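# Loop the hair tie around the charger's wound cable

## Task

Get the hair tie around the charger and the cable coiled on it, centred and well away from either end of the charger. Every turn of cable that was coiled on the charger at the start must still be coiled there, with no loose loops, and the tie must press all the turns against the charger's two large flat sides. At the end the charger has to rest on the desk, flat on one of those large sides.

## Robot and tools

Robot: two Doosan M1013 arms, left_arm and right_arm, each with a Robotiq 2F-140 two-finger gripper and a wrist camera. The fingers can fold at a hinge. A part held in the outer quarter of the pads is squeezed normally. Held nearer the palm, it can be pulled in, held loosely, or let go. A fingertip pushed end-on into a surface folds easily, so a move can pass the surface with little sign of contact.

Frames: the scene frame has its origin at table-top height midway between the arms, +z up, +x out over the table, and left_arm on the +y side. Bases: left_arm at (+0.003, +0.481, 0) m, right_arm at (-0.033, -0.518, 0) m, both turned only slightly about z. Hand poses, velocities, targets and wrist-camera poses are in each arm's own base frame. Fixed cameras and the table use the scene frame. In the gripper frame the fingers point along +z and close along y. end_effector_position is the point between the pads when closed. Fingertips reach about 33 mm past it when the gap is 40 mm or less, and about 9 mm when fully open.

execute_actions(actions, cameras): actions is a list of actions. Each action is a list of up to 15 rows, one per 1/30 s step; a shorter action repeats its last row. Each row is one list of 18 numbers in [-1, 1]: left dx, dy, dz, rx, ry, rz, position, force_limit, speed, then the same nine for the right arm. dx to rz are offsets from that arm's Hand target as it was when the action began, along the arm's base axes, with rotation about the Hand target's position. Every row counts from that same start, and the next action starts from the new Hand target, so repeating an offset moves further. 1.0 equals 0.6 m or 180 degrees; rx, ry, rz form one rotation vector. Six zeros hold an arm at its Hand target. Gripper numbers are absolute commands, so resend the last values to keep them; 0 is a real command. Images come only with an empty actions list or when cameras names them.

Gripper numbers: position +1 is open (140 mm), about -0.8 is pads touching, -1 closes until blocked. force_limit sets squeeze: roughly 14 N at -1, 40 N at 0, 58 N at +1 for slow closes; faster closes grip harder. speed sets finger rate: about 30 mm/s at -1, 140 at 0, 250 at +1. Both start at +1. To grip harder after status 2, raise force_limit and change position slightly (for example -1 to -0.98); to soften, open and reclose slowly.

move(target, speed, blend, stop_force, zero, blocking, cameras): target is one 18-number row as above, or a list of up to 15 rows; every row is an offset from the Hand targets at the move's start, not from the previous row. Gripper values in a list should match on every row. speed is m/s, 0.002 to 2, default 0.25 (turns up to twice that in rad/s), one value or one per target. blend is a corner radius in m (0 = stop at each target). stop_force, 10 to 80 N for both arms, ends an arm's path when its push against travel exceeds it; unreliable while the gripper turns, near singular or far-reach poses, and for light or loose objects. zero (default true) re-zeroes the force before the move. blocking=false returns after about 0.5 s and cannot be used with stop_force. Moves run straight lines, do not avoid obstacles, cap at 10 s, and the gripper lags and may overshoot. Avoid passing near an arm's own base. The result adds a move: line with the ending (done, off_target, moving, held, fault) and limits (paced = pose clipped, held = steps withheld).

wait(seconds 0 to 10), stop() brakes a running move, zoom_image(camera, region [x0, y0, x1, y1], at most 504 by 504 pixels) enlarges the latest image of cam_high, cam_low, cam_left_wrist or cam_right_wrist. clear_fault(arm) clears a reported torque or force fault. read_manual gives licence texts. finished_scene(scene) ends the scene irrevocably; the goal must then hold with the robot hands-off.

Results: Hand target is the last commanded pose after clipping; the controller limits each step to 70 mm and 16 degrees from the measured pose, and grippers often settle short, so send the remaining distance as a new offset. object_status: 0 moving, 1 blocked while opening, 2 blocked while closing (a grip), 3 reached the command or pads met. position_measured is in counts: 3 open, about 75 = 100 mm, 139 = 60 mm, 200 = 20 mm, 230 pads touching. Also reported: joint positions and torques, external joint torque estimates, flange force along gripper axes (includes held weight), step readings of position, Wrist depth as 7x7 grids of distances in mm, and Tool commands. Cameras: cam_high, cam_left_wrist, cam_right_wrist, each 672x504, with calibration given.

Things to avoid: anything leaving the table or being dropped or released while moving; slamming into the table or fixed objects; targets beyond a firm contact, since the arms are stiff; contact or gripping between the two arms, which can end the scene. A torque fault comes at joint limits (waist and shoulder 316, elbow 148, wrist joints 41.8 N m); a force fault at 144 N total outside force. A faulted arm stays stopped until clear_fault; after a force fault with a grip holding it, release first. Long loads or stretched poses heat motors (MOTOR HOT warning, then a 30 to 60 s brake).

Each tool is called after ">>>" as a command line: name --argument value for each argument, lists and objects as JSON in quotes; but a table of rows of numbers goes row by row, as --pt "numbers of a row", without its own name.

## Session

>>> execute_actions --actions '[]'

Scene clock: 0.00 s.
left_arm: end_effector_position=(+0.6576, -0.2230, +0.1260) position_measured=3 object_status=3 end_effector_quat_wxyz=(+0.018, +0.985, +0.167, -0.024) | right_arm: end_effector_position=(+0.6981, +0.0578, +0.3323) position_measured=3 object_status=3 end_effector_quat_wxyz=(+0.100, +0.974, -0.082, +0.188)
Joint positions: left_arm=[-0.35 0.356 1.731 -0.063 1.079 0.916] | right_arm=[0.167 0.086 1.729 -0.334 1.026 2.035]
Joint velocities: within noise
Joint torques (N m): no reading
External joint torques (N m): no reading
Flange force (N): no reading
Wrist depth (mm): cam_left_wrist=[222 221 223 225 227 227 230 / 233 236 239 242 242 - 250 / - 250 255 258 - 266 272 / - 134 278 277 284 146 122 / - 294 300 - 312 314 106 / - 327 322 338 345 324 348 / - 366 360 368 - - -] | cam_right_wrist=[436 451 475 491 513 536 1576 / 433 448 467 487 512 539 1543 / 429 448 466 484 503 531 1523 / - 128 460 481 - 145 125 / - 440 458 477 494 516 111 / - 434 455 471 493 518 530 / 431 432 449 468 488 510 523]
Hand target: left_arm +0.6576, -0.2230, +0.1260; +0.018, +0.985, +0.167, -0.024 | right_arm +0.6981, +0.0578, +0.3323; +0.100, +0.974, -0.082, +0.188
Tool commands: left_gripper/position=+1.0 left_gripper/force_limit=+1.0 left_gripper/speed=+1.0 right_gripper/position=+1.0 right_gripper/force_limit=+1.0 right_gripper/speed=+1.0

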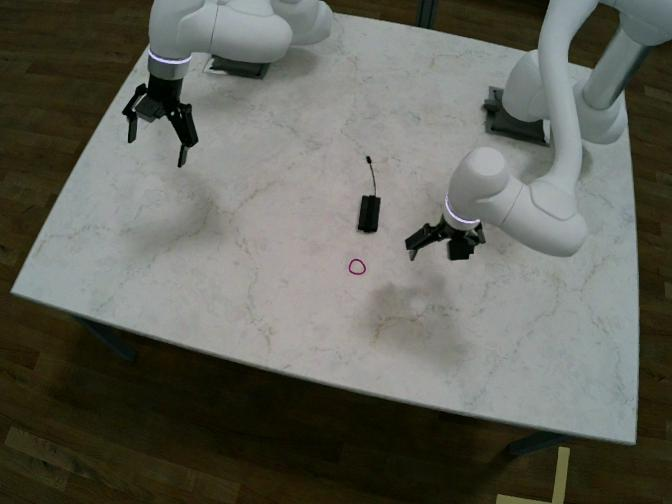

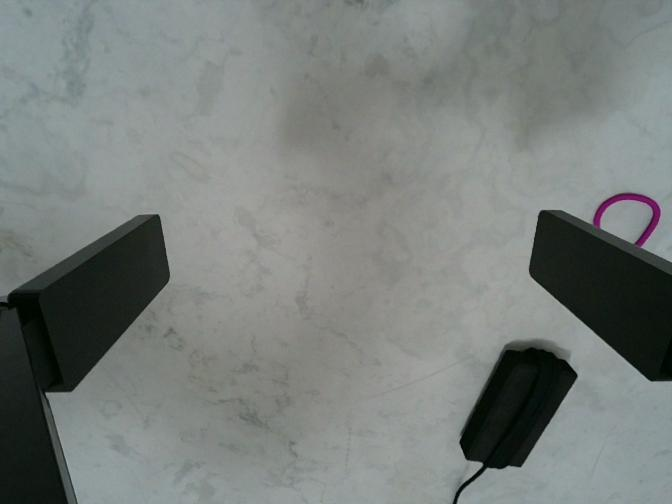

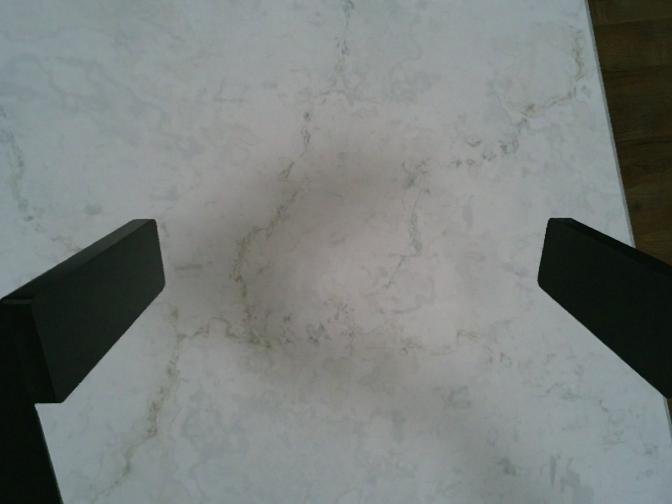

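>>> zoom_image --camera "cam_high" --region '[310, 140, 440, 290]'

>>> zoom_image --camera "cam_left_wrist" --region '[420, 180, 672, 504]'

Scaled by 3.360 from the camera's 672x504 image, which has a finer 960x720 frame.

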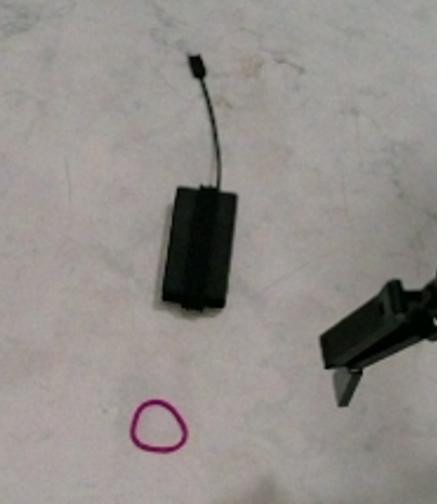

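Scaled by 1.556 from the camera's 672x504 image, which has a finer 960x720 frame.

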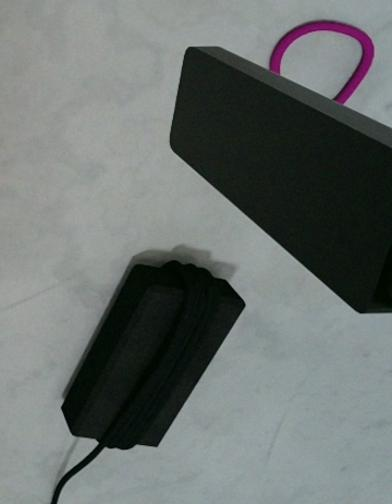

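>>> move --target '[0,0.25,0.25,0,0,0,1,1,1, 0.08,0.84,-0.22,-0.045,0.148,0.544,-1,-1,0]' --cameras '["all"]'

Scene clock: 61.27 s.
left_arm: end_effector_position=(+0.6576, -0.0730, +0.2760) position_measured=3 object_status=3 end_effector_quat_wxyz=(+0.018, +0.985, +0.167, -0.024) | right_arm: end_effector_position=(+0.7461, +0.5618, +0.2003) position_measured=233 object_status=3 end_effector_quat_wxyz=(+0.000, +0.707, +0.707, +0.000)
Joint positions: left_arm=[-0.138 0.219 1.624 -0.051 1.335 1.11] | right_arm=[0.608 0.668 1.094 0.001 1.379 0.607]
Joint torques (N m): left_arm=[0.76 -63.1 -40.28 3.69 -0.2 -0.14] | right_arm=[3.45 -102.17 -41.16 4.36 -0.1 0.41]
External joint torques (N m): left_arm=[-0.76 0.34 -0.08 0.35 0.24 0.14] | right_arm=[-3.47 -2.37 0.27 -0.13 0.06 -0.41]
Flange force (N): left_arm=[0.3 1.1 -0.4] | right_arm=[-6.4 -1.6 -0.6]
Wrist depth (mm): cam_left_wrist=[349 - 360 361 373 360 - / - - - 385 374 384 - / 398 418 407 - - - 427 / - 124 - - - 137 117 / - 116 - - - - 106 / - - - - - - - / - - 558 - - - -] | cam_right_wrist=[294 296 297 297 299 298 300 / 309 309 310 313 316 316 317 / 309 337 334 331 334 335 337 / 351 351 349 113 352 358 357 / 373 367 85 75 - - 381 / - - 75 - - - 63 / - 61 - - - - -]
Hand target: left_arm +0.6576, -0.0730, +0.2760; +0.018, +0.985, +0.167, -0.024 | right_arm +0.7461, +0.5618, +0.2003; +0.000, +0.707, +0.707, +0.000
Off the commanded pose: left_arm 0.000 m, 0 deg | right_arm 0.000 m, 0 deg.
move: done
camera_calibration:
cam_left_wrist: T_world_to_cam=[[0.32667, -0.943372, 0.0577595, -0.291603], [-0.86809, -0.275311, 0.413067, 0.436145], [-0.373774, -0.185077, -0.908867, 0.623018], [0, 0, 0, 1]] pos_world=[0.706739, -0.039708, 0.402926]
cam_right_wrist: T_world_to_cam=[[0.999366, -0.0135324, 0.0329403, -0.735977], [-0.023698, -0.943157, 0.331502, 0.488213], [0.0265819, -0.332072, -0.942879, 0.495125], [0, 0, 0, 1]] pos_world=[0.733919, 0.614919, 0.329243]

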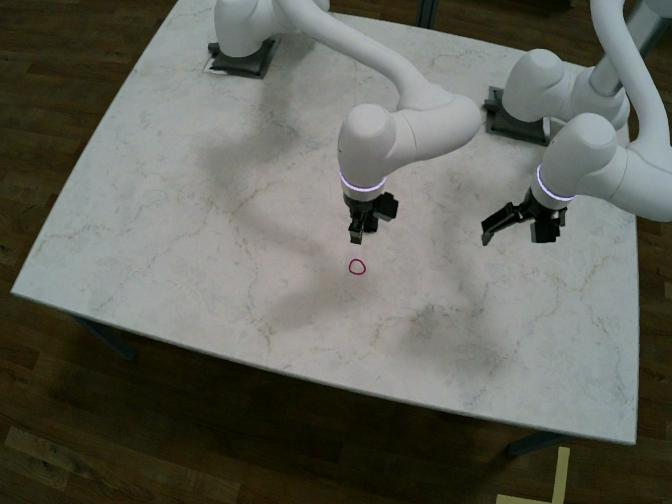

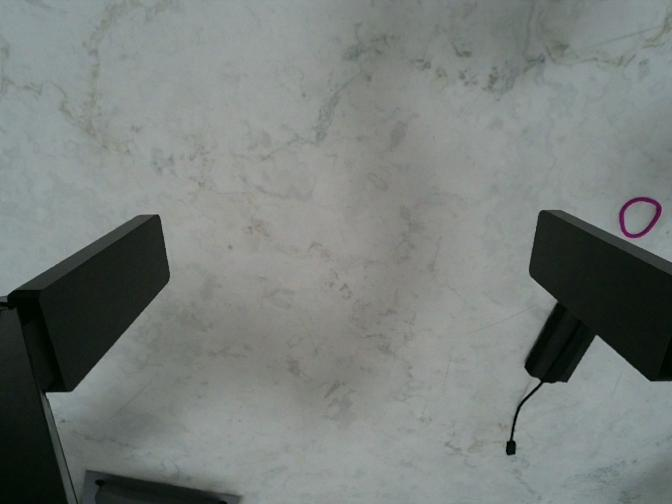

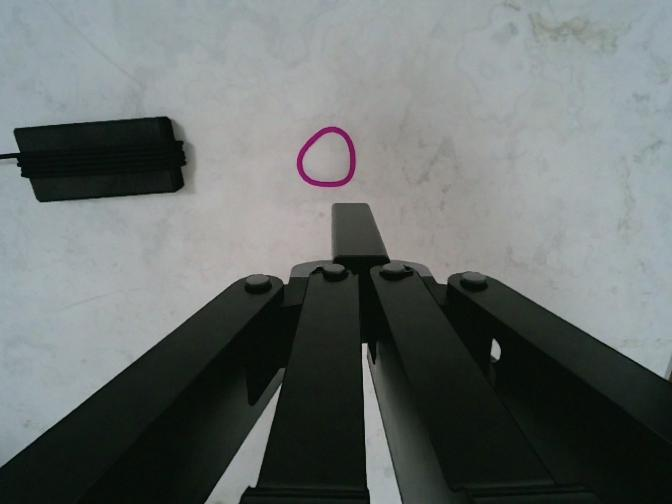

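>>> move --target '[0,0,0,0,0,0,1,1,1, -0.0095,0.0185,-0.25,0,0,0,-1,-1,0]' --cameras '["cam_right_wrist"]'

>>> zoom_image --camera "cam_right_wrist" --region '[200, 100, 500, 320]'

Scene clock: 78.07 s.
left_arm: end_effector_position=(+0.6576, -0.0730, +0.2760) position_measured=3 object_status=3 end_effector_quat_wxyz=(+0.018, +0.985, +0.167, -0.024) | right_arm: end_effector_position=(+0.7404, +0.5729, +0.0504) position_measured=233 object_status=3 end_effector_quat_wxyz=(+0.000, +0.707, +0.707, +0.000)
Joint positions: left_arm=[-0.138 0.219 1.624 -0.051 1.335 1.11] | right_arm=[0.621 0.75 1.231 0.001 1.159 0.62]
Joint torques (N m): left_arm=[0.83 -63.12 -40.3 3.71 -0.25 -0.1] | right_arm=[2.95 -107.86 -38.63 4.1 -0.08 0.17]
External joint torques (N m): left_arm=[-0.85 0.45 -0.04 0.33 0.3 0.1] | right_arm=[-2.9 -0.74 0.29 -0.13 0.04 -0.17]
Flange force (N): left_arm=[0.3 1.3 -0.4] | right_arm=[-3.9 0.4 -0.4]
Wrist depth (mm): cam_left_wrist=[349 351 364 371 355 346 372 / - 380 363 - - 395 412 / - 389 - - - - 434 / - 133 445 435 - 138 117 / - 115 - - - - 105 / - - - - - - - / - 571 - 598 - - -] | cam_right_wrist=[162 162 163 163 164 164 164 / 173 171 170 173 173 173 174 / 177 182 182 181 183 184 185 / 171 193 191 117 192 196 196 / 205 201 85 74 - - 209 / - - 75 - - - 63 / - 60 - - - - -]
Hand target: left_arm +0.6576, -0.0730, +0.2760; +0.018, +0.985, +0.167, -0.024 | right_arm +0.7404, +0.5729, +0.0503; +0.000, +0.707, +0.707, +0.000
Off the commanded pose: left_arm 0.000 m, 0 deg | right_arm 0.000 m, 0 deg.
move: done
camera_calibration:
cam_right_wrist: T_world_to_cam=[[0.999371, -0.0134726, 0.0328123, -0.725209], [-0.0235991, -0.943158, 0.331507, 0.548261], [0.026481, -0.332072, -0.942882, 0.357733], [0, 0, 0, 1]] pos_world=[0.728218, 0.626119, 0.179344]
Images, in order (width x height): cam_right_wrist 672x504.

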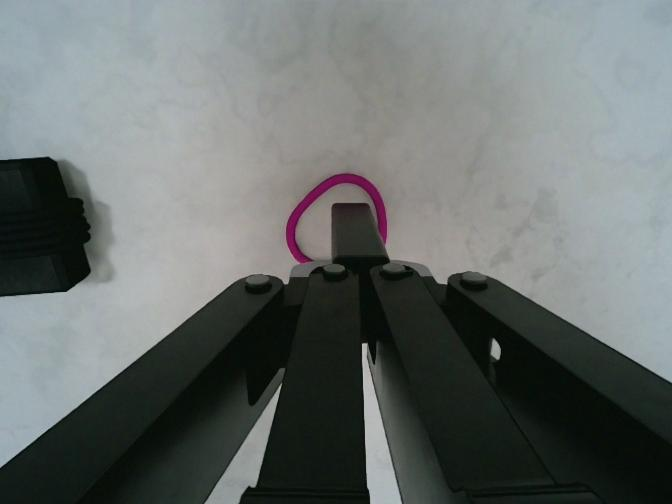

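Scaled by 1.680 from the camera's 672x504 image, which has a finer 960x720 frame.

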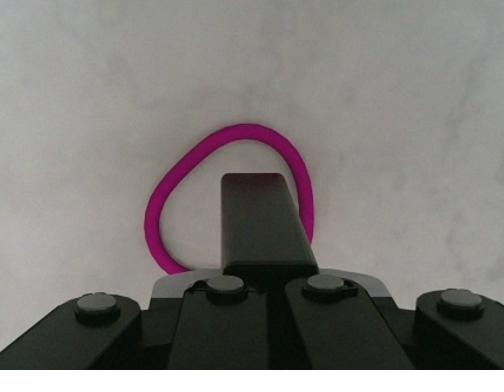

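>>> move --target '[0,0,0,0,0,0,1,1,1, -0.0075,0.005,0,0,0,0,-1,-1,0]'

>>> move --target '[0,0,0,0,0,0,1,1,1, 0,0,-0.04,0,0,0,-1,-1,0]' --speed 0.012 --stop_force 10 --cameras '["cam_right_wrist"]'

>>> zoom_image --camera "cam_right_wrist" --region '[200, 100, 500, 320]'

Scene clock: 92.67 s.
left_arm: end_effector_position=(+0.6576, -0.0730, +0.2760) position_measured=3 object_status=3 end_effector_quat_wxyz=(+0.018, +0.985, +0.167, -0.024) | right_arm: end_effector_position=(+0.7360, +0.5759, +0.0503) position_measured=233 object_status=3 end_effector_quat_wxyz=(+0.000, +0.707, +0.707, +0.000)
Joint positions: left_arm=[-0.138 0.219 1.624 -0.051 1.335 1.11] | right_arm=[0.627 0.748 1.236 0.001 1.157 0.626]
Joint torques (N m): left_arm=[0.71 -62.98 -40.33 3.74 -0.2 -0.16] | right_arm=[3.64 -106.87 -38.5 4.05 0.06 0.31]
External joint torques (N m): left_arm=[-0.66 0.16 -0.04 0.3 0.24 0.16] | right_arm=[-3.72 -1.16 0.29 -0.09 -0.1 -0.31]
Flange force (N): left_arm=[0.0 0.8 -0.4] | right_arm=[-5.2 0.4 -0.5]
Wrist depth (mm): cam_left_wrist=[- - - 359 360 - 368 / - - - 391 398 398 - / - - - 404 - - - / - 124 - - - 138 116 / - 115 - - - - 105 / - - - - - - - / - 585 - - - - -] | cam_right_wrist=[162 162 163 163 163 164 165 / 173 171 172 172 173 173 174 / 177 181 182 180 183 183 184 / 167 193 191 124 192 195 196 / 205 200 85 75 - - 209 / - - 75 - - - 63 / - 60 - - - - -]
Hand target: left_arm +0.6576, -0.0730, +0.2760; +0.018, +0.985, +0.167, -0.024 | right_arm +0.7359, +0.5759, +0.0503; +0.000, +0.707, +0.707, +0.000
Off the commanded pose: left_arm 0.000 m, 0 deg | right_arm 0.000 m, 0 deg.
move: done

Scene clock: 94.63 s.
left_arm: end_effector_position=(+0.6576, -0.0730, +0.2760) position_measured=3 object_status=3 end_effector_quat_wxyz=(+0.018, +0.985, +0.167, -0.024) | right_arm: end_effector_position=(+0.7360, +0.5760, +0.0344) position_measured=233 object_status=3 end_effector_quat_wxyz=(+0.000, +0.707, +0.707, +0.001)
Joint positions: left_arm=[-0.138 0.219 1.624 -0.051 1.335 1.11] | right_arm=[0.627 0.759 1.247 0.001 1.135 0.626]
Joint torques (N m): left_arm=[0.92 -62.86 -40.29 3.74 -0.19 -0.08] | right_arm=[2.71 -80 -27.19 4.05 -2.9 0.16]
External joint torques (N m): left_arm=[-0.81 -0.59 -0.26 0.32 0.24 0.08] | right_arm=[-2.67 -29.2 -10.85 -0.11 2.86 -0.16]
Flange force (N): left_arm=[-0.8 0.8 -0.9] | right_arm=[-8.9 -6.5 -31.9]
Wrist depth (mm): cam_left_wrist=[- 355 351 351 356 - - / 377 380 390 391 388 - 397 / 402 404 392 - - - - / - 124 - - - 138 122 / - 115 - - - 512 105 / - - - - - 555 - / - - - - - - -] | cam_right_wrist=[148 149 148 150 150 150 151 / 156 157 157 158 158 160 159 / 164 166 166 165 167 168 169 / 162 176 174 125 176 179 180 / 188 183 85 74 - - 191 / - - 75 - - - 63 / - 61 - - - - -]
Hand target: left_arm +0.6576, -0.0730, +0.2760; +0.018, +0.985, +0.167, -0.024 | right_arm +0.7360, +0.5760, +0.0344; +0.000, +0.707, +0.707, +0.001 (not the last commanded pose)
Off the commanded pose: left_arm 0.000 m, 0 deg | right_arm 0.008 m, 0 deg.
move: contact (right_arm)
camera_calibration:
cam_right_wrist: T_world_to_cam=[[0.999363, -0.0135016, 0.0330336, -0.72026], [-0.0236973, -0.943189, 0.331411, 0.556398], [0.0266823, -0.331983, -0.942908, 0.343561], [0, 0, 0, 1]] pos_world=[0.723819, 0.62912, 0.163343]
Images, in order (width x height): cam_right_wrist 672x504.

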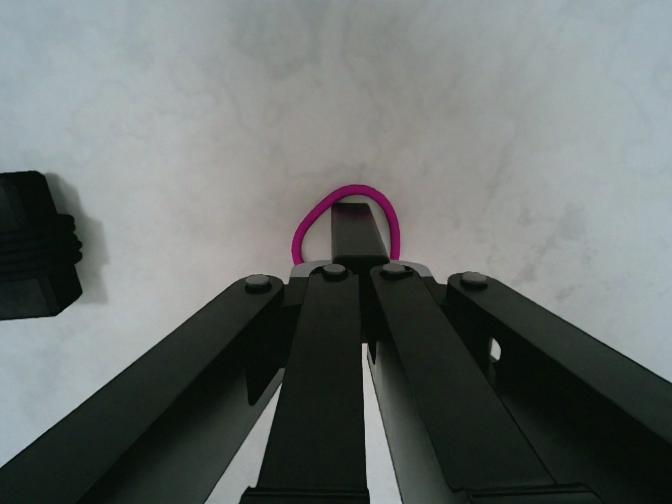

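Scaled by 1.680 from the camera's 672x504 image, which has a finer 960x720 frame.

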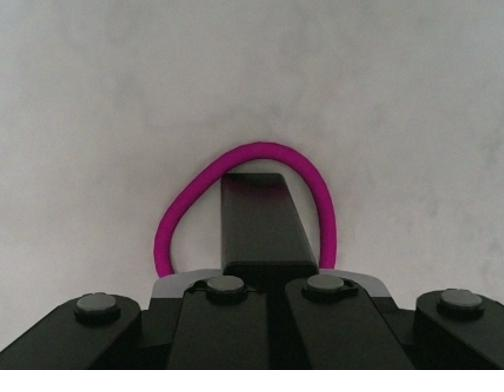

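>>> move --pt "0 0 0 0 0 0 1 1 1 0 0 0.0015 0 0 0 -1 -1 0" --pt "0 0 0 0 0 0 1 1 1 0 0 0.0015 0 0 0 -0.38 0 -1" --cameras '["cam_right_wrist"]'

>>> zoom_image --camera "cam_right_wrist" --region '[200, 100, 500, 320]'

Scene clock: 106.00 s.
left_arm: end_effector_position=(+0.6576, -0.0730, +0.2760) position_measured=3 object_status=3 end_effector_quat_wxyz=(+0.018, +0.985, +0.167, -0.024) | right_arm: end_effector_position=(+0.7360, +0.5760, +0.0353) position_measured=177 object_status=0 end_effector_quat_wxyz=(+0.000, +0.707, +0.707, +0.001)
Joint positions: left_arm=[-0.138 0.219 1.624 -0.051 1.335 1.11] | right_arm=[0.627 0.758 1.246 0.001 1.136 0.626]
Joint torques (N m): left_arm=[0.49 -62.95 -40.35 3.71 -0.27 -0.14] | right_arm=[2.97 -102.44 -35.6 3.99 0.05 0.21]
External joint torques (N m): left_arm=[-0.51 0.3 0.03 0.33 0.31 0.14] | right_arm=[-3 -5.92 -2.2 -0.08 -0.09 -0.21]
Flange force (N): left_arm=[0.2 0.7 -0.4] | right_arm=[-4.6 -0.3 -5.6]
Wrist depth (mm): cam_left_wrist=[- 350 - - 366 - 371 / - 378 376 388 377 - 391 / 401 - - - 427 407 422 / - 124 442 - - 138 116 / - 124 491 519 - - 105 / - - - - - 573 565 / - - 585 567 - - -] | cam_right_wrist=[148 149 149 151 150 151 151 / 157 157 158 158 159 161 160 / 164 166 167 167 166 169 169 / 162 177 174 176 172 177 180 / - 85 74 190 127 95 91 / - - 66 204 - 63 71 / - - - 220 - - -]
Hand target: left_arm +0.6576, -0.0730, +0.2760; +0.018, +0.985, +0.167, -0.024 | right_arm +0.7360, +0.5760, +0.0353; +0.000, +0.707, +0.707, +0.001
Off the commanded pose: left_arm 0.000 m, 0 deg | right_arm 0.000 m, 0 deg.
move: done
camera_calibration:
cam_right_wrist: T_world_to_cam=[[0.999363, -0.0135027, 0.0330316, -0.720292], [-0.0236968, -0.9432, 0.331379, 0.556078], [0.0266809, -0.331951, -0.942919, 0.344487], [0, 0, 0, 1]] pos_world=[0.723819, 0.62912, 0.164343]
Images, in order (width x height): cam_right_wrist 672x504.

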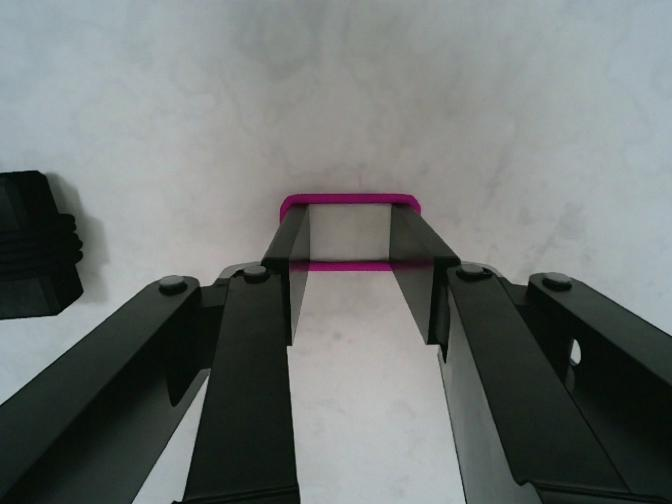

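Scaled by 1.680 from the camera's 672x504 image, which has a finer 960x720 frame.

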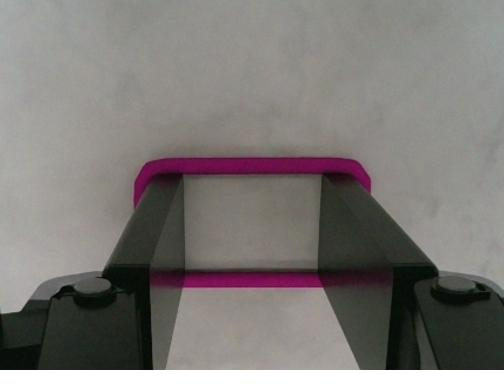

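>>> move --pt "0 0 0 0 0 0 1 1 1 0 0 0.3 0 0 0 -0.38 0 -1" --pt "0 0 0 0 0 0 1 1 1 -0.255 -0.42 0.43 0.5 0 0 -0.38 0 -1" --blend 0.05

>>> move --target '[-0.28,-0.578,-0.177,0.012,-0.0147,-0.075,0.6,1,1, 0,0,0,0,0,0,-0.38,0,-1]' --cameras '["all"]'

Scene clock: 137.20 s.
left_arm: end_effector_position=(+0.6576, -0.0730, +0.2760) position_measured=3 object_status=3 end_effector_quat_wxyz=(+0.018, +0.985, +0.167, -0.024) | right_arm: end_effector_position=(+0.5830, +0.3240, +0.2933) position_measured=177 object_status=3 end_effector_quat_wxyz=(+0.500, -0.500, -0.500, -0.501)
Joint positions: left_arm=[-0.138 0.219 1.624 -0.051 1.335 1.11] | right_arm=[-0.074 0.382 2.081 1.514 1.618 -0.894]
Joint torques (N m): left_arm=[0.53 -63.19 -40.44 3.72 -0.25 -0.14] | right_arm=[3.22 -67.33 -29.6 1.93 2.08 -0.05]
External joint torques (N m): left_arm=[-0.57 0.41 0.04 0.32 0.29 0.14] | right_arm=[-3.15 -0.45 0.21 -0.06 0.07 0.04]
Flange force (N): left_arm=[0.3 0.8 -0.3] | right_arm=[0.6 -1.3 -5.5]
Wrist depth (mm): cam_left_wrist=[353 350 352 - - 367 371 / - - - - - - - / - - - 422 - 432 433 / - 144 - - 438 137 123 / - 116 - - - - 106 / 529 - - 529 - - - / - - - - - - -] | cam_right_wrist=[- 840 - - 622 - - / - 911 - - 630 - - / 749 869 - - - - - / 780 890 102 - 122 1080 2466 / - 85 75 648 - 94 91 / - - - 528 - 63 70 / - - - 416 - - -]
Hand target: left_arm +0.6576, -0.0730, +0.2760; +0.018, +0.985, +0.167, -0.024 | right_arm +0.5830, +0.3240, +0.2933; +0.500, -0.500, -0.500, -0.501
Off the commanded pose: left_arm 0.000 m, 0 deg | right_arm 0.000 m, 0 deg.
move: done

Scene clock: 139.30 s.
left_arm: end_effector_position=(+0.4896, -0.4197, +0.1698) position_measured=53 object_status=3 end_effector_quat_wxyz=(+0.001, +0.999, +0.050, +0.000) | right_arm: end_effector_position=(+0.5830, +0.3240, +0.2933) position_measured=177 object_status=3 end_effector_quat_wxyz=(+0.500, -0.500, -0.500, -0.501)
Joint positions: left_arm=[-0.761 0.236 1.804 -0.001 1.1 0.71] | right_arm=[-0.074 0.382 2.081 1.514 1.618 -0.894]
Joint torques (N m): left_arm=[3.35 -60.68 -37.32 3.58 -0.27 -0.03] | right_arm=[2.77 -67.3 -29.77 1.87 2.38 0.19]
External joint torques (N m): left_arm=[-3.16 -1.43 -0.24 0.31 0.22 0.03] | right_arm=[-2.76 -0.49 0.41 0.01 -0.23 -0.19]
Flange force (N): left_arm=[-4.8 2.0 -1.7] | right_arm=[0.1 -1.8 -4.5]
Wrist depth (mm): cam_left_wrist=[267 270 265 267 270 267 270 / 281 280 285 267 286 287 284 / - 303 303 276 305 - 312 / 319 133 325 - 326 129 321 / - 104 354 366 348 121 - / - 378 373 368 375 - - / - - - - - - -] | cam_right_wrist=[- 761 309 321 - 2947 - / - 810 332 346 - - 3491 / 749 850 941 318 - - - / 782 893 102 353 143 - 4932 / - 85 74 599 - 95 91 / - - - 536 - 63 70 / - - - 416 - - -]
Hand target: left_arm +0.4896, -0.4198, +0.1698; +0.001, +0.999, +0.050, +0.000 | right_arm +0.5830, +0.3240, +0.2933; +0.500, -0.500, -0.500, -0.501
Off the commanded pose: left_arm 0.000 m, 0 deg | right_arm 0.000 m, 0 deg.
move: done
camera_calibration:
cam_left_wrist: T_world_to_cam=[[0.0951762, -0.994981, 0.0309011, -0.461378], [-0.927893, -0.0774317, 0.364719, 0.359344], [-0.360495, -0.0633854, -0.930605, 0.447872], [0, 0, 0, 1]] pos_world=[0.5388, -0.402849, 0.29999]
cam_right_wrist: T_world_to_cam=[[0.999363, -0.0330336, -0.0135016, -0.559338], [-0.0236973, -0.331411, -0.943189, 0.404877], [0.0266823, 0.942908, -0.331983, -0.0840519], [0, 0, 0, 1]] pos_world=[0.570819, 0.194957, 0.34642]

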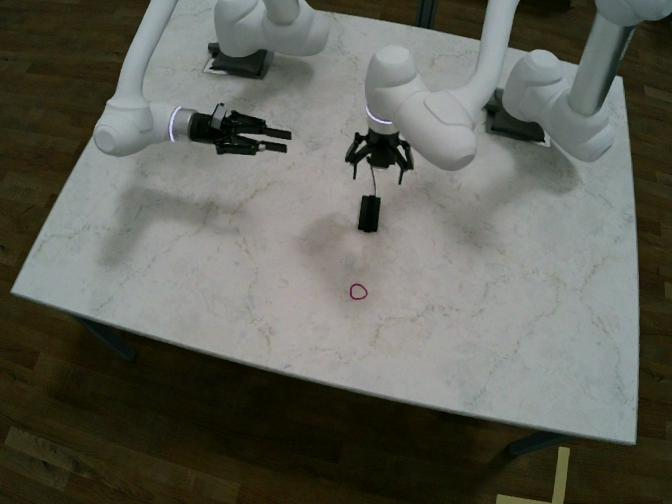

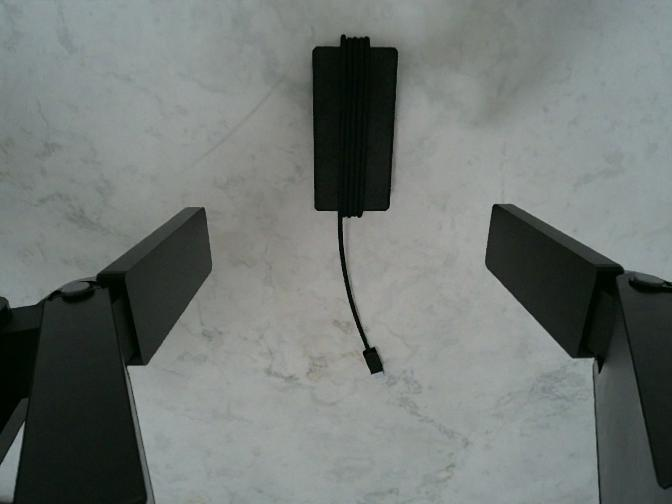

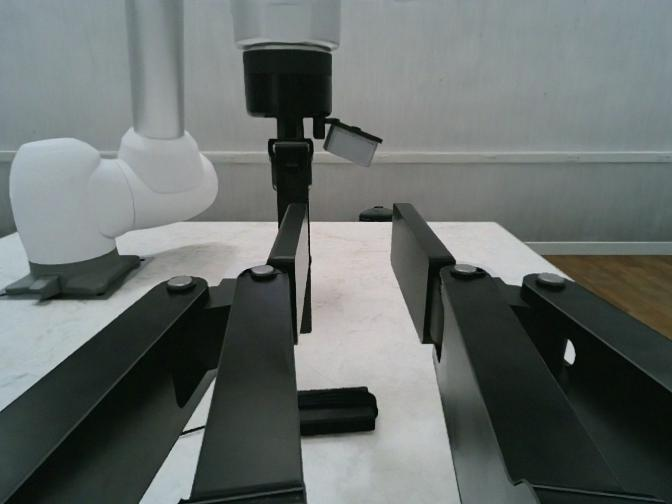

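>>> move --target '[0.43,0.04,-0.02,0,0,-0.03,-0.5,1,0, 0,0,0.0,0,0,0,-0.8,0,-1]' --cameras '["cam_left_wrist"]'

Scene clock: 168.83 s.
left_arm: end_effector_position=(+0.7476, -0.3958, +0.1578) position_measured=192 object_status=3 end_effector_quat_wxyz=(+0.001, +1.000, +0.003, +0.000) | right_arm: end_effector_position=(+0.5830, +0.3240, +0.2933) position_measured=229 object_status=3 end_effector_quat_wxyz=(+0.500, -0.500, -0.500, -0.501)
Joint positions: left_arm=[-0.527 0.543 1.38 -0.002 1.218 1.038] | right_arm=[-0.074 0.382 2.081 1.514 1.618 -0.894]
Joint torques (N m): left_arm=[0.79 -91.58 -39.8 3.7 -0.45 -0.03] | right_arm=[3.09 -67.15 -29.88 1.88 2.36 0.16]
External joint torques (N m): left_arm=[-0.69 -2.26 0.08 0.39 0.4 0.03] | right_arm=[-3.08 -0.62 0.51 0 -0.21 -0.16]
Flange force (N): left_arm=[-3.3 -0.9 -1.8] | right_arm=[0.3 -2.2 -5.0]
Wrist depth (mm): cam_left_wrist=[254 255 267 257 257 258 261 / 270 270 272 272 278 271 274 / 283 289 290 290 292 297 294 / 312 309 301 306 134 305 319 / - - 87 325 - 79 335 / - - - - - - - / - - - - - - -] | cam_right_wrist=[- 737 741 - 2767 352 333 / - 859 - - - 388 367 / 749 863 - - - 393 363 / 782 941 - 113 900 430 3108 / 683 - 88 74 91 - 2246 / - - 75 - - - 63 / - 61 - - - - -]
Hand target: left_arm +0.7476, -0.3958, +0.1578; +0.001, +1.000, +0.003, +0.000 | right_arm +0.5830, +0.3240, +0.2933; +0.500, -0.500, -0.500, -0.501
Off the commanded pose: left_arm 0.000 m, 0 deg | right_arm 0.000 m, 0 deg.
move: done
camera_calibration:
cam_left_wrist: T_world_to_cam=[[0.00112438, -0.999522, 0.0308942, -0.393274], [-0.931098, 0.0102228, 0.364626, 0.641993], [-0.364767, -0.0291755, -0.930641, 0.547931], [0, 0, 0, 1]] pos_world=[0.798068, -0.383663, 0.28799]
Images, in order (width x height): cam_left_wrist 672x504.

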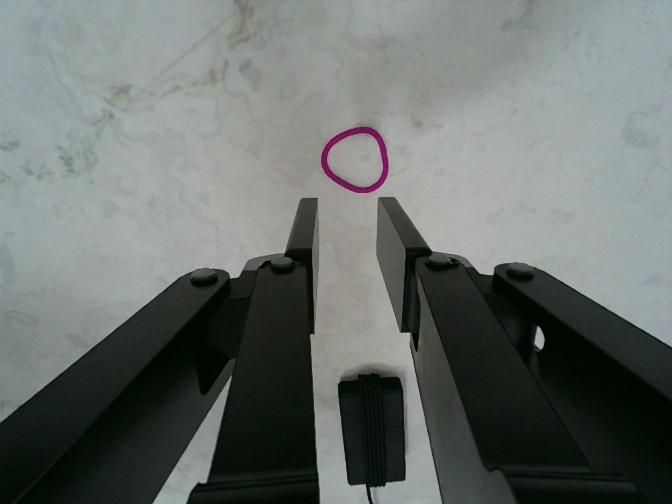

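>>> move --pt "0.013 -0.0535 -0.15 0 0 0 -0.5 -1 -1 0 0 0 0 0 0 -0.8 0 -1" --pt "0.013 -0.0535 -0.2015 0 0 0 -0.5 -1 -1 0 0 0 0 0 0 -0.8 0 -1" --speed 0.1 --cameras '["cam_left_wrist"]'

>>> zoom_image --camera "cam_left_wrist" --region '[200, 100, 500, 320]'

Scene clock: 180.40 s.
left_arm: end_effector_position=(+0.7554, -0.4279, +0.0370) position_measured=192 object_status=3 end_effector_quat_wxyz=(+0.001, +1.000, +0.003, +0.000) | right_arm: end_effector_position=(+0.5830, +0.3240, +0.2933) position_measured=229 object_status=3 end_effector_quat_wxyz=(+0.500, -0.500, -0.500, -0.501)
Joint positions: left_arm=[-0.555 0.659 1.422 -0.002 1.06 1.011] | right_arm=[-0.074 0.382 2.081 1.514 1.618 -0.894]
Joint torques (N m): left_arm=[0.68 -98.45 -36.69 3.5 -0.36 -0.15] | right_arm=[2.78 -67.39 -29.73 1.87 2.34 0.2]
External joint torques (N m): left_arm=[-0.8 -1.38 0.08 0.28 0.31 0.15] | right_arm=[-2.77 -0.52 0.32 0.02 -0.19 -0.2]
Flange force (N): left_arm=[-2.0 -0.3 -1.5] | right_arm=[0.2 -1.7 -4.5]
Wrist depth (mm): cam_left_wrist=[146 147 146 148 148 149 147 / 155 156 157 155 157 158 159 / - 166 166 165 165 169 169 / 178 177 176 173 135 178 178 / 188 - 87 190 - 79 193 / - - - 209 - - - / - - - 228 - - -] | cam_right_wrist=[- - 769 - - 353 302 / - 816 879 2669 - 357 317 / 737 853 - - - 353 341 / 782 859 953 113 1008 404 2985 / 727 - 88 74 91 - 2203 / - - 75 - - - 63 / - 61 - - - - -]
Hand target: left_arm +0.7554, -0.4279, +0.0369; +0.001, +1.000, +0.003, +0.000 | right_arm +0.5830, +0.3240, +0.2933; +0.500, -0.500, -0.500, -0.501
Off the commanded pose: left_arm 0.000 m, 0 deg | right_arm 0.000 m, 0 deg.
move: done
camera_calibration:
cam_left_wrist: T_world_to_cam=[[0.00112732, -0.999522, 0.0308934, -0.421638], [-0.931064, 0.0102225, 0.364713, 0.693588], [-0.364854, -0.0291749, -0.930607, 0.437483], [0, 0, 0, 1]] pos_world=[0.805868, -0.415763, 0.16719]
Images, in order (width x height): cam_left_wrist 672x504.

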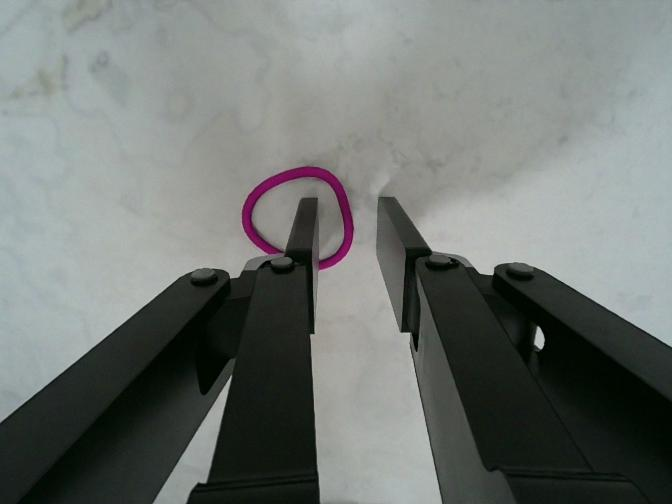

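Scaled by 1.680 from the camera's 672x504 image, which has a finer 960x720 frame.

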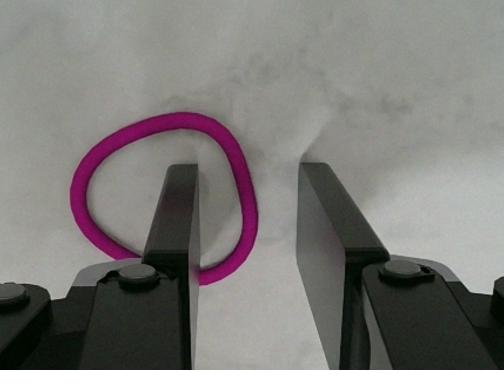

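>>> move --pt "0 0 -0.0035 0 0 0 -0.5 -1 -1 0 0 0 0 0 0 -0.8 0 -1" --pt "0 0 -0.0035 0 0 0 -1 -1 -1 0 0 0 0 0 0 -0.8 0 -1" --pt "0 0 0.2 0 0 0 -1 -1 -1 0 0 0 0 0 0 -0.8 0 -1" --speed 0.1 --cameras '["cam_left_wrist"]'

>>> zoom_image --camera "cam_left_wrist" --region '[200, 100, 500, 320]'

Scene clock: 187.87 s.
left_arm: end_effector_position=(+0.7554, -0.4279, +0.1568) position_measured=193 object_status=2 end_effector_quat_wxyz=(+0.001, +1.000, +0.003, +0.000) | right_arm: end_effector_position=(+0.5830, +0.3240, +0.2933) position_measured=229 object_status=3 end_effector_quat_wxyz=(+0.500, -0.500, -0.500, -0.501)
Joint positions: left_arm=[-0.555 0.578 1.325 -0.002 1.238 1.011] | right_arm=[-0.074 0.382 2.081 1.514 1.618 -0.894]
Joint torques (N m): left_arm=[0.85 -95.05 -39.63 3.77 -0.5 -0.12] | right_arm=[2.98 -67.3 -29.78 1.86 2.35 0.17]
External joint torques (N m): left_arm=[-0.71 -1.62 -0.18 0.33 0.45 0.12] | right_arm=[-2.96 -0.6 0.39 0.02 -0.2 -0.17]
Flange force (N): left_arm=[-1.8 -0.2 -1.8] | right_arm=[0.3 -1.9 -4.8]
Wrist depth (mm): cam_left_wrist=[253 258 254 254 254 255 257 / 265 267 270 275 270 - 279 / 290 291 285 287 289 287 293 / - - 305 - 132 99 318 / - - 87 324 - 79 330 / - - - - - - - / - - - - - - -] | cam_right_wrist=[- 690 744 - 3025 345 307 / 3108 828 - - - - 328 / 751 869 - - - 396 336 / 782 879 897 112 991 424 3066 / 739 - 88 74 91 - 2363 / - - 75 - - - 63 / - 61 - - - - -]
Hand target: left_arm +0.7554, -0.4279, +0.1569; +0.001, +1.000, +0.003, +0.000 | right_arm +0.5830, +0.3240, +0.2933; +0.500, -0.500, -0.500, -0.501
Off the commanded pose: left_arm 0.000 m, 0 deg | right_arm 0.000 m, 0 deg.
move: done
camera_calibration:
cam_left_wrist: T_world_to_cam=[[0.00109267, -0.999525, 0.0308017, -0.425285], [-0.931051, 0.0102224, 0.364747, 0.649875], [-0.364889, -0.0290765, -0.930597, 0.549036], [0, 0, 0, 1]] pos_world=[0.805868, -0.415762, 0.28699]
Images, in order (width x height): cam_left_wrist 672x504.

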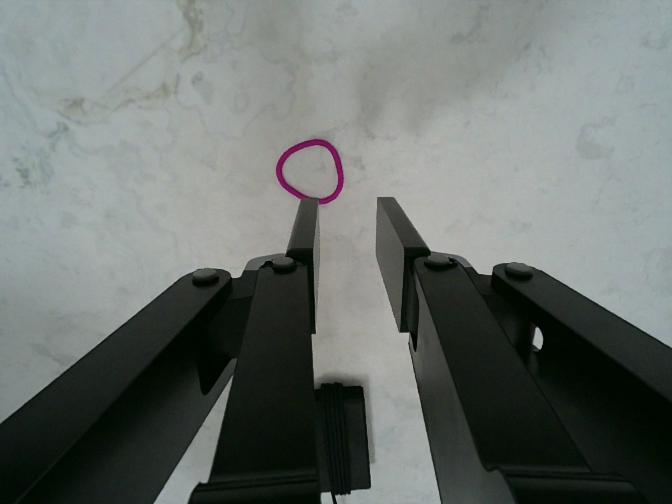

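Scaled by 1.680 from the camera's 672x504 image, which has a finer 960x720 frame.

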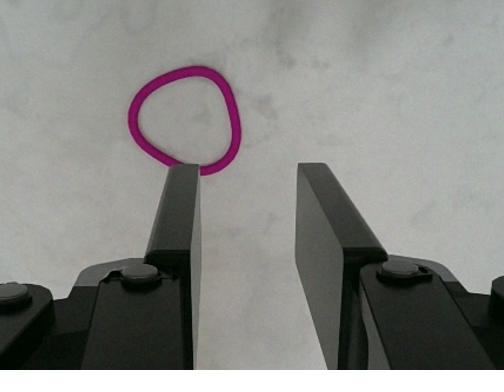

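>>> move --pt "0 0 -0.19 0 0 0 -0.5 0 -1 0 0 0 0 0 0 -0.8 0 -1" --pt "0 0 -0.2015 0 0 0 -0.5 0 -1 0 0 0 0 0 0 -0.8 0 -1" --pt "0 0 -0.2015 0 0 0 -1 0 -1 0 0 0 0 0 0 -0.8 0 -1" --speed 0.1 --cameras '["cam_left_wrist"]'

>>> zoom_image --camera "cam_left_wrist" --region '[200, 100, 500, 320]'

Scene clock: 201.20 s.
left_arm: end_effector_position=(+0.7554, -0.4279, +0.0360) position_measured=228 object_status=0 end_effector_quat_wxyz=(+0.001, +1.000, +0.003, +0.000) | right_arm: end_effector_position=(+0.5830, +0.3240, +0.2933) position_measured=229 object_status=3 end_effector_quat_wxyz=(+0.500, -0.500, -0.500, -0.501)
Joint positions: left_arm=[-0.555 0.66 1.423 -0.002 1.058 1.011] | right_arm=[-0.074 0.382 2.081 1.514 1.618 -0.894]
Joint torques (N m): left_arm=[3.37 -75.42 -21.8 4.5 0.52 -0.09] | right_arm=[2.93 -67.29 -29.9 1.86 2.36 0.2]
External joint torques (N m): left_arm=[-3.29 -25.28 -15 -0.71 -0.56 0.09] | right_arm=[-2.93 -0.53 0.52 0.03 -0.2 -0.2]
Flange force (N): left_arm=[-0.8 3.9 -28.8] | right_arm=[0.1 -2.1 -4.8]
Wrist depth (mm): cam_left_wrist=[146 146 145 147 148 148 148 / 154 155 156 159 157 157 158 / 165 165 166 165 165 168 171 / - - 175 117 176 180 181 / 187 185 - - 79 85 195 / - - - - - - - / - - - - - - -] | cam_right_wrist=[- - - - 465 470 301 / - 782 - - - 347 319 / 749 869 - 2801 - 355 339 / 782 856 - 113 922 383 373 / 690 - 88 74 91 - 2182 / - - 75 - - - 63 / - 61 - - - - -]
Hand target: left_arm +0.7554, -0.4279, +0.0360; +0.001, +1.000, +0.003, +0.000 | right_arm +0.5830, +0.3240, +0.2933; +0.500, -0.500, -0.500, -0.501
Off the commanded pose: left_arm 0.000 m, 0 deg | right_arm 0.000 m, 0 deg.
move: done
camera_calibration:
cam_left_wrist: T_world_to_cam=[[0.00112438, -0.999522, 0.0308942, -0.421704], [-0.931098, 0.0102228, 0.364626, 0.693996], [-0.364767, -0.0291755, -0.930641, 0.436485], [0, 0, 0, 1]] pos_world=[0.805868, -0.415863, 0.16619]
Images, in order (width x height): cam_left_wrist 672x504.

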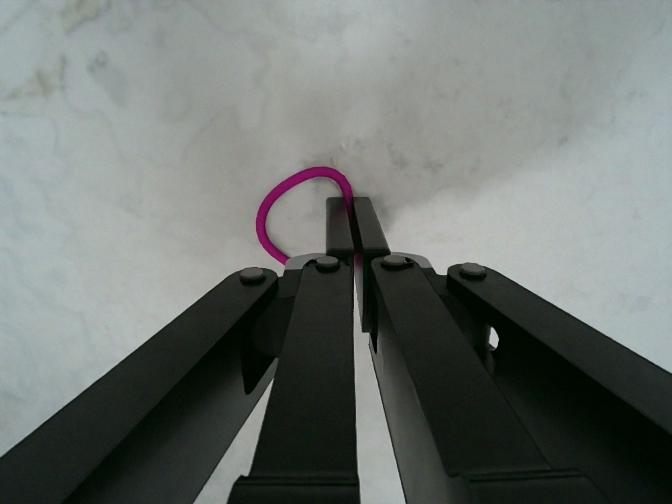

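Scaled by 1.680 from the camera's 672x504 image, which has a finer 960x720 frame.

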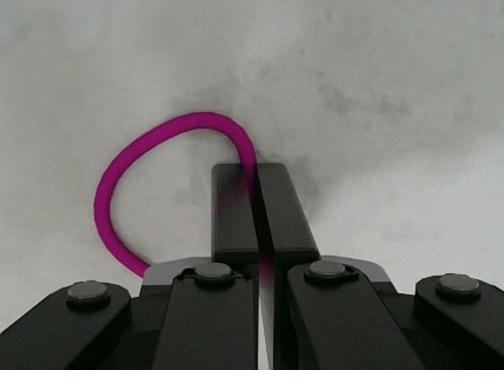

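>>> move --pt "0 0 0.25 0 0 0 -1 0 -1 0 0 0 0 0 0 -1 -1 0" --pt "-0.233 0.057 0.523 -0.5 0 0 -1 0 -1 0.125 0 0.055 0 0.5 0 -1 -1 0" --blend 0.05 --cameras '["all"]'

>>> zoom_image --camera "cam_left_wrist" --region '[200, 100, 500, 320]'

>>> zoom_image --camera "cam_right_wrist" --region '[200, 100, 500, 320]'

>>> zoom_image --camera "cam_high" --region '[260, 80, 460, 280]'

Scene clock: 224.10 s.
left_arm: end_effector_position=(+0.6157, -0.3936, +0.3498) position_measured=228 object_status=2 end_effector_quat_wxyz=(+0.708, +0.707, +0.002, -0.002) | right_arm: end_effector_position=(+0.6580, +0.3240, +0.3263) position_measured=231 object_status=3 end_effector_quat_wxyz=(+0.707, -0.707, +0.000, -0.001)
Joint positions: left_arm=[-0.155 0.351 1.981 -1.679 1.46 2.332] | right_arm=[-0.066 0.427 1.917 1.526 1.617 0.796]
Joint torques (N m): left_arm=[2.32 -63.73 -28.01 -2.44 1.44 0] | right_arm=[2.84 -74.74 -33.11 2.13 2.14 -0.01]
External joint torques (N m): left_arm=[-2.29 0.43 0.13 0.13 0.48 0.04] | right_arm=[-2.93 -0.33 0.42 -0.01 -0.21 -0.04]
Flange force (N): left_arm=[-0.2 -0.8 3.0] | right_arm=[-1.6 -0.1 -4.2]
Wrist depth (mm): cam_left_wrist=[536 - - 3626 - - 2719 / 508 - 4351 655 702 3399 - / - - 3199 - - 4266 - / - - 4629 108 783 2901 - / - - - - 79 - - / - - - - - - - / - - - - - - -] | cam_right_wrist=[- - 3241 - 1036 661 477 / - - 2872 583 2985 660 471 / - - - 698 949 698 470 / - - 788 113 744 705 519 / - - 85 74 - - 499 / - - 75 - - - 63 / - 60 - - - - -]
Hand target: left_arm +0.6156, -0.3937, +0.3498; +0.708, +0.707, +0.002, -0.002 | right_arm +0.6580, +0.3240, +0.3263; +0.707, -0.707, +0.000, -0.001
Off the commanded pose: left_arm 0.000 m, 0 deg | right_arm 0.000 m, 0 deg.
move: done; blend cut to 0 m at target 1
camera_calibration:
cam_left_wrist: T_world_to_cam=[[0.00105186, 0.0307076, 0.999528, -0.330215], [-0.931131, 0.364541, -0.0102196, 0.719765], [-0.364683, -0.930681, 0.0289762, -0.0119972], [0, 0, 0, 1]] pos_world=[0.666168, -0.263409, 0.337762]
cam_right_wrist: T_world_to_cam=[[-0.0134076, -0.0329995, -0.999365, 0.354234], [-0.94319, -0.331413, 0.0235974, 0.727345], [-0.331982, 0.942908, -0.0266814, 0.0612833], [0, 0, 0, 1]] pos_world=[0.711119, 0.194957, 0.338481]

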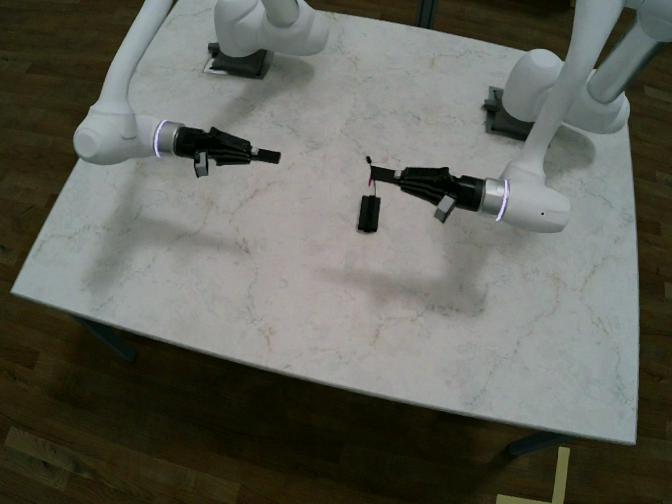

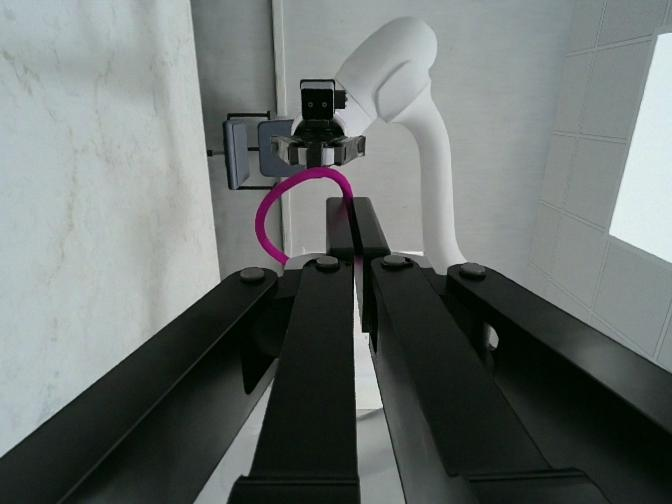

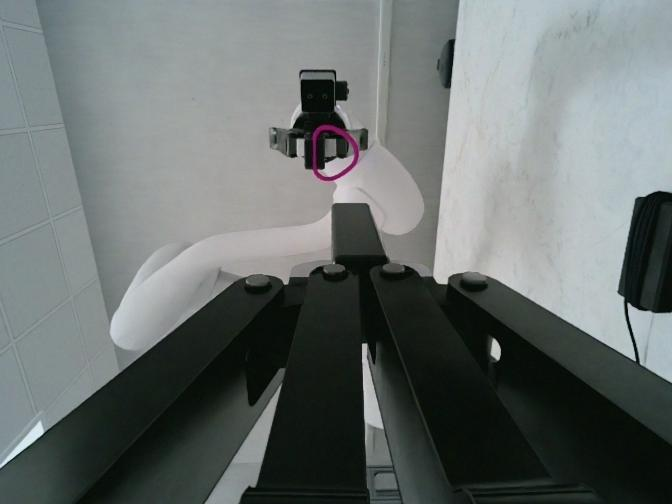

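Scaled by 1.680 from the camera's 672x504 image, which has a finer 960x720 frame.

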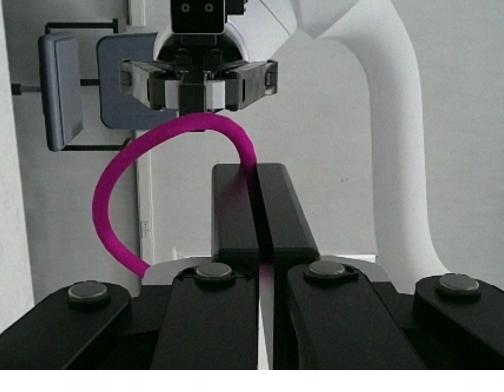

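Scaled by 1.680 from the camera's 672x504 image, which has a finer 960x720 frame.

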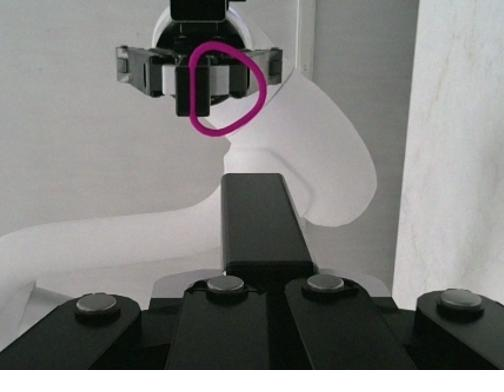

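Scaled by 2.520 from the camera's 672x504 image, which has a finer 960x720 frame.

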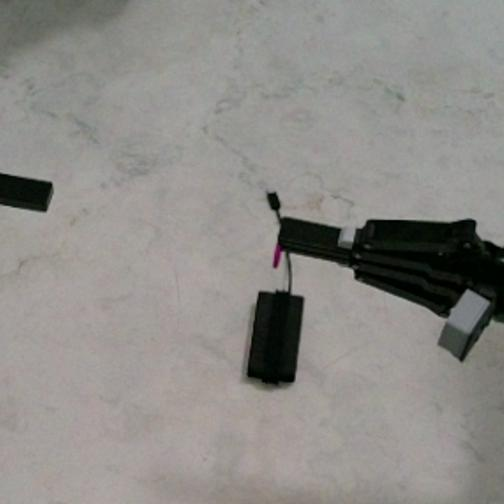

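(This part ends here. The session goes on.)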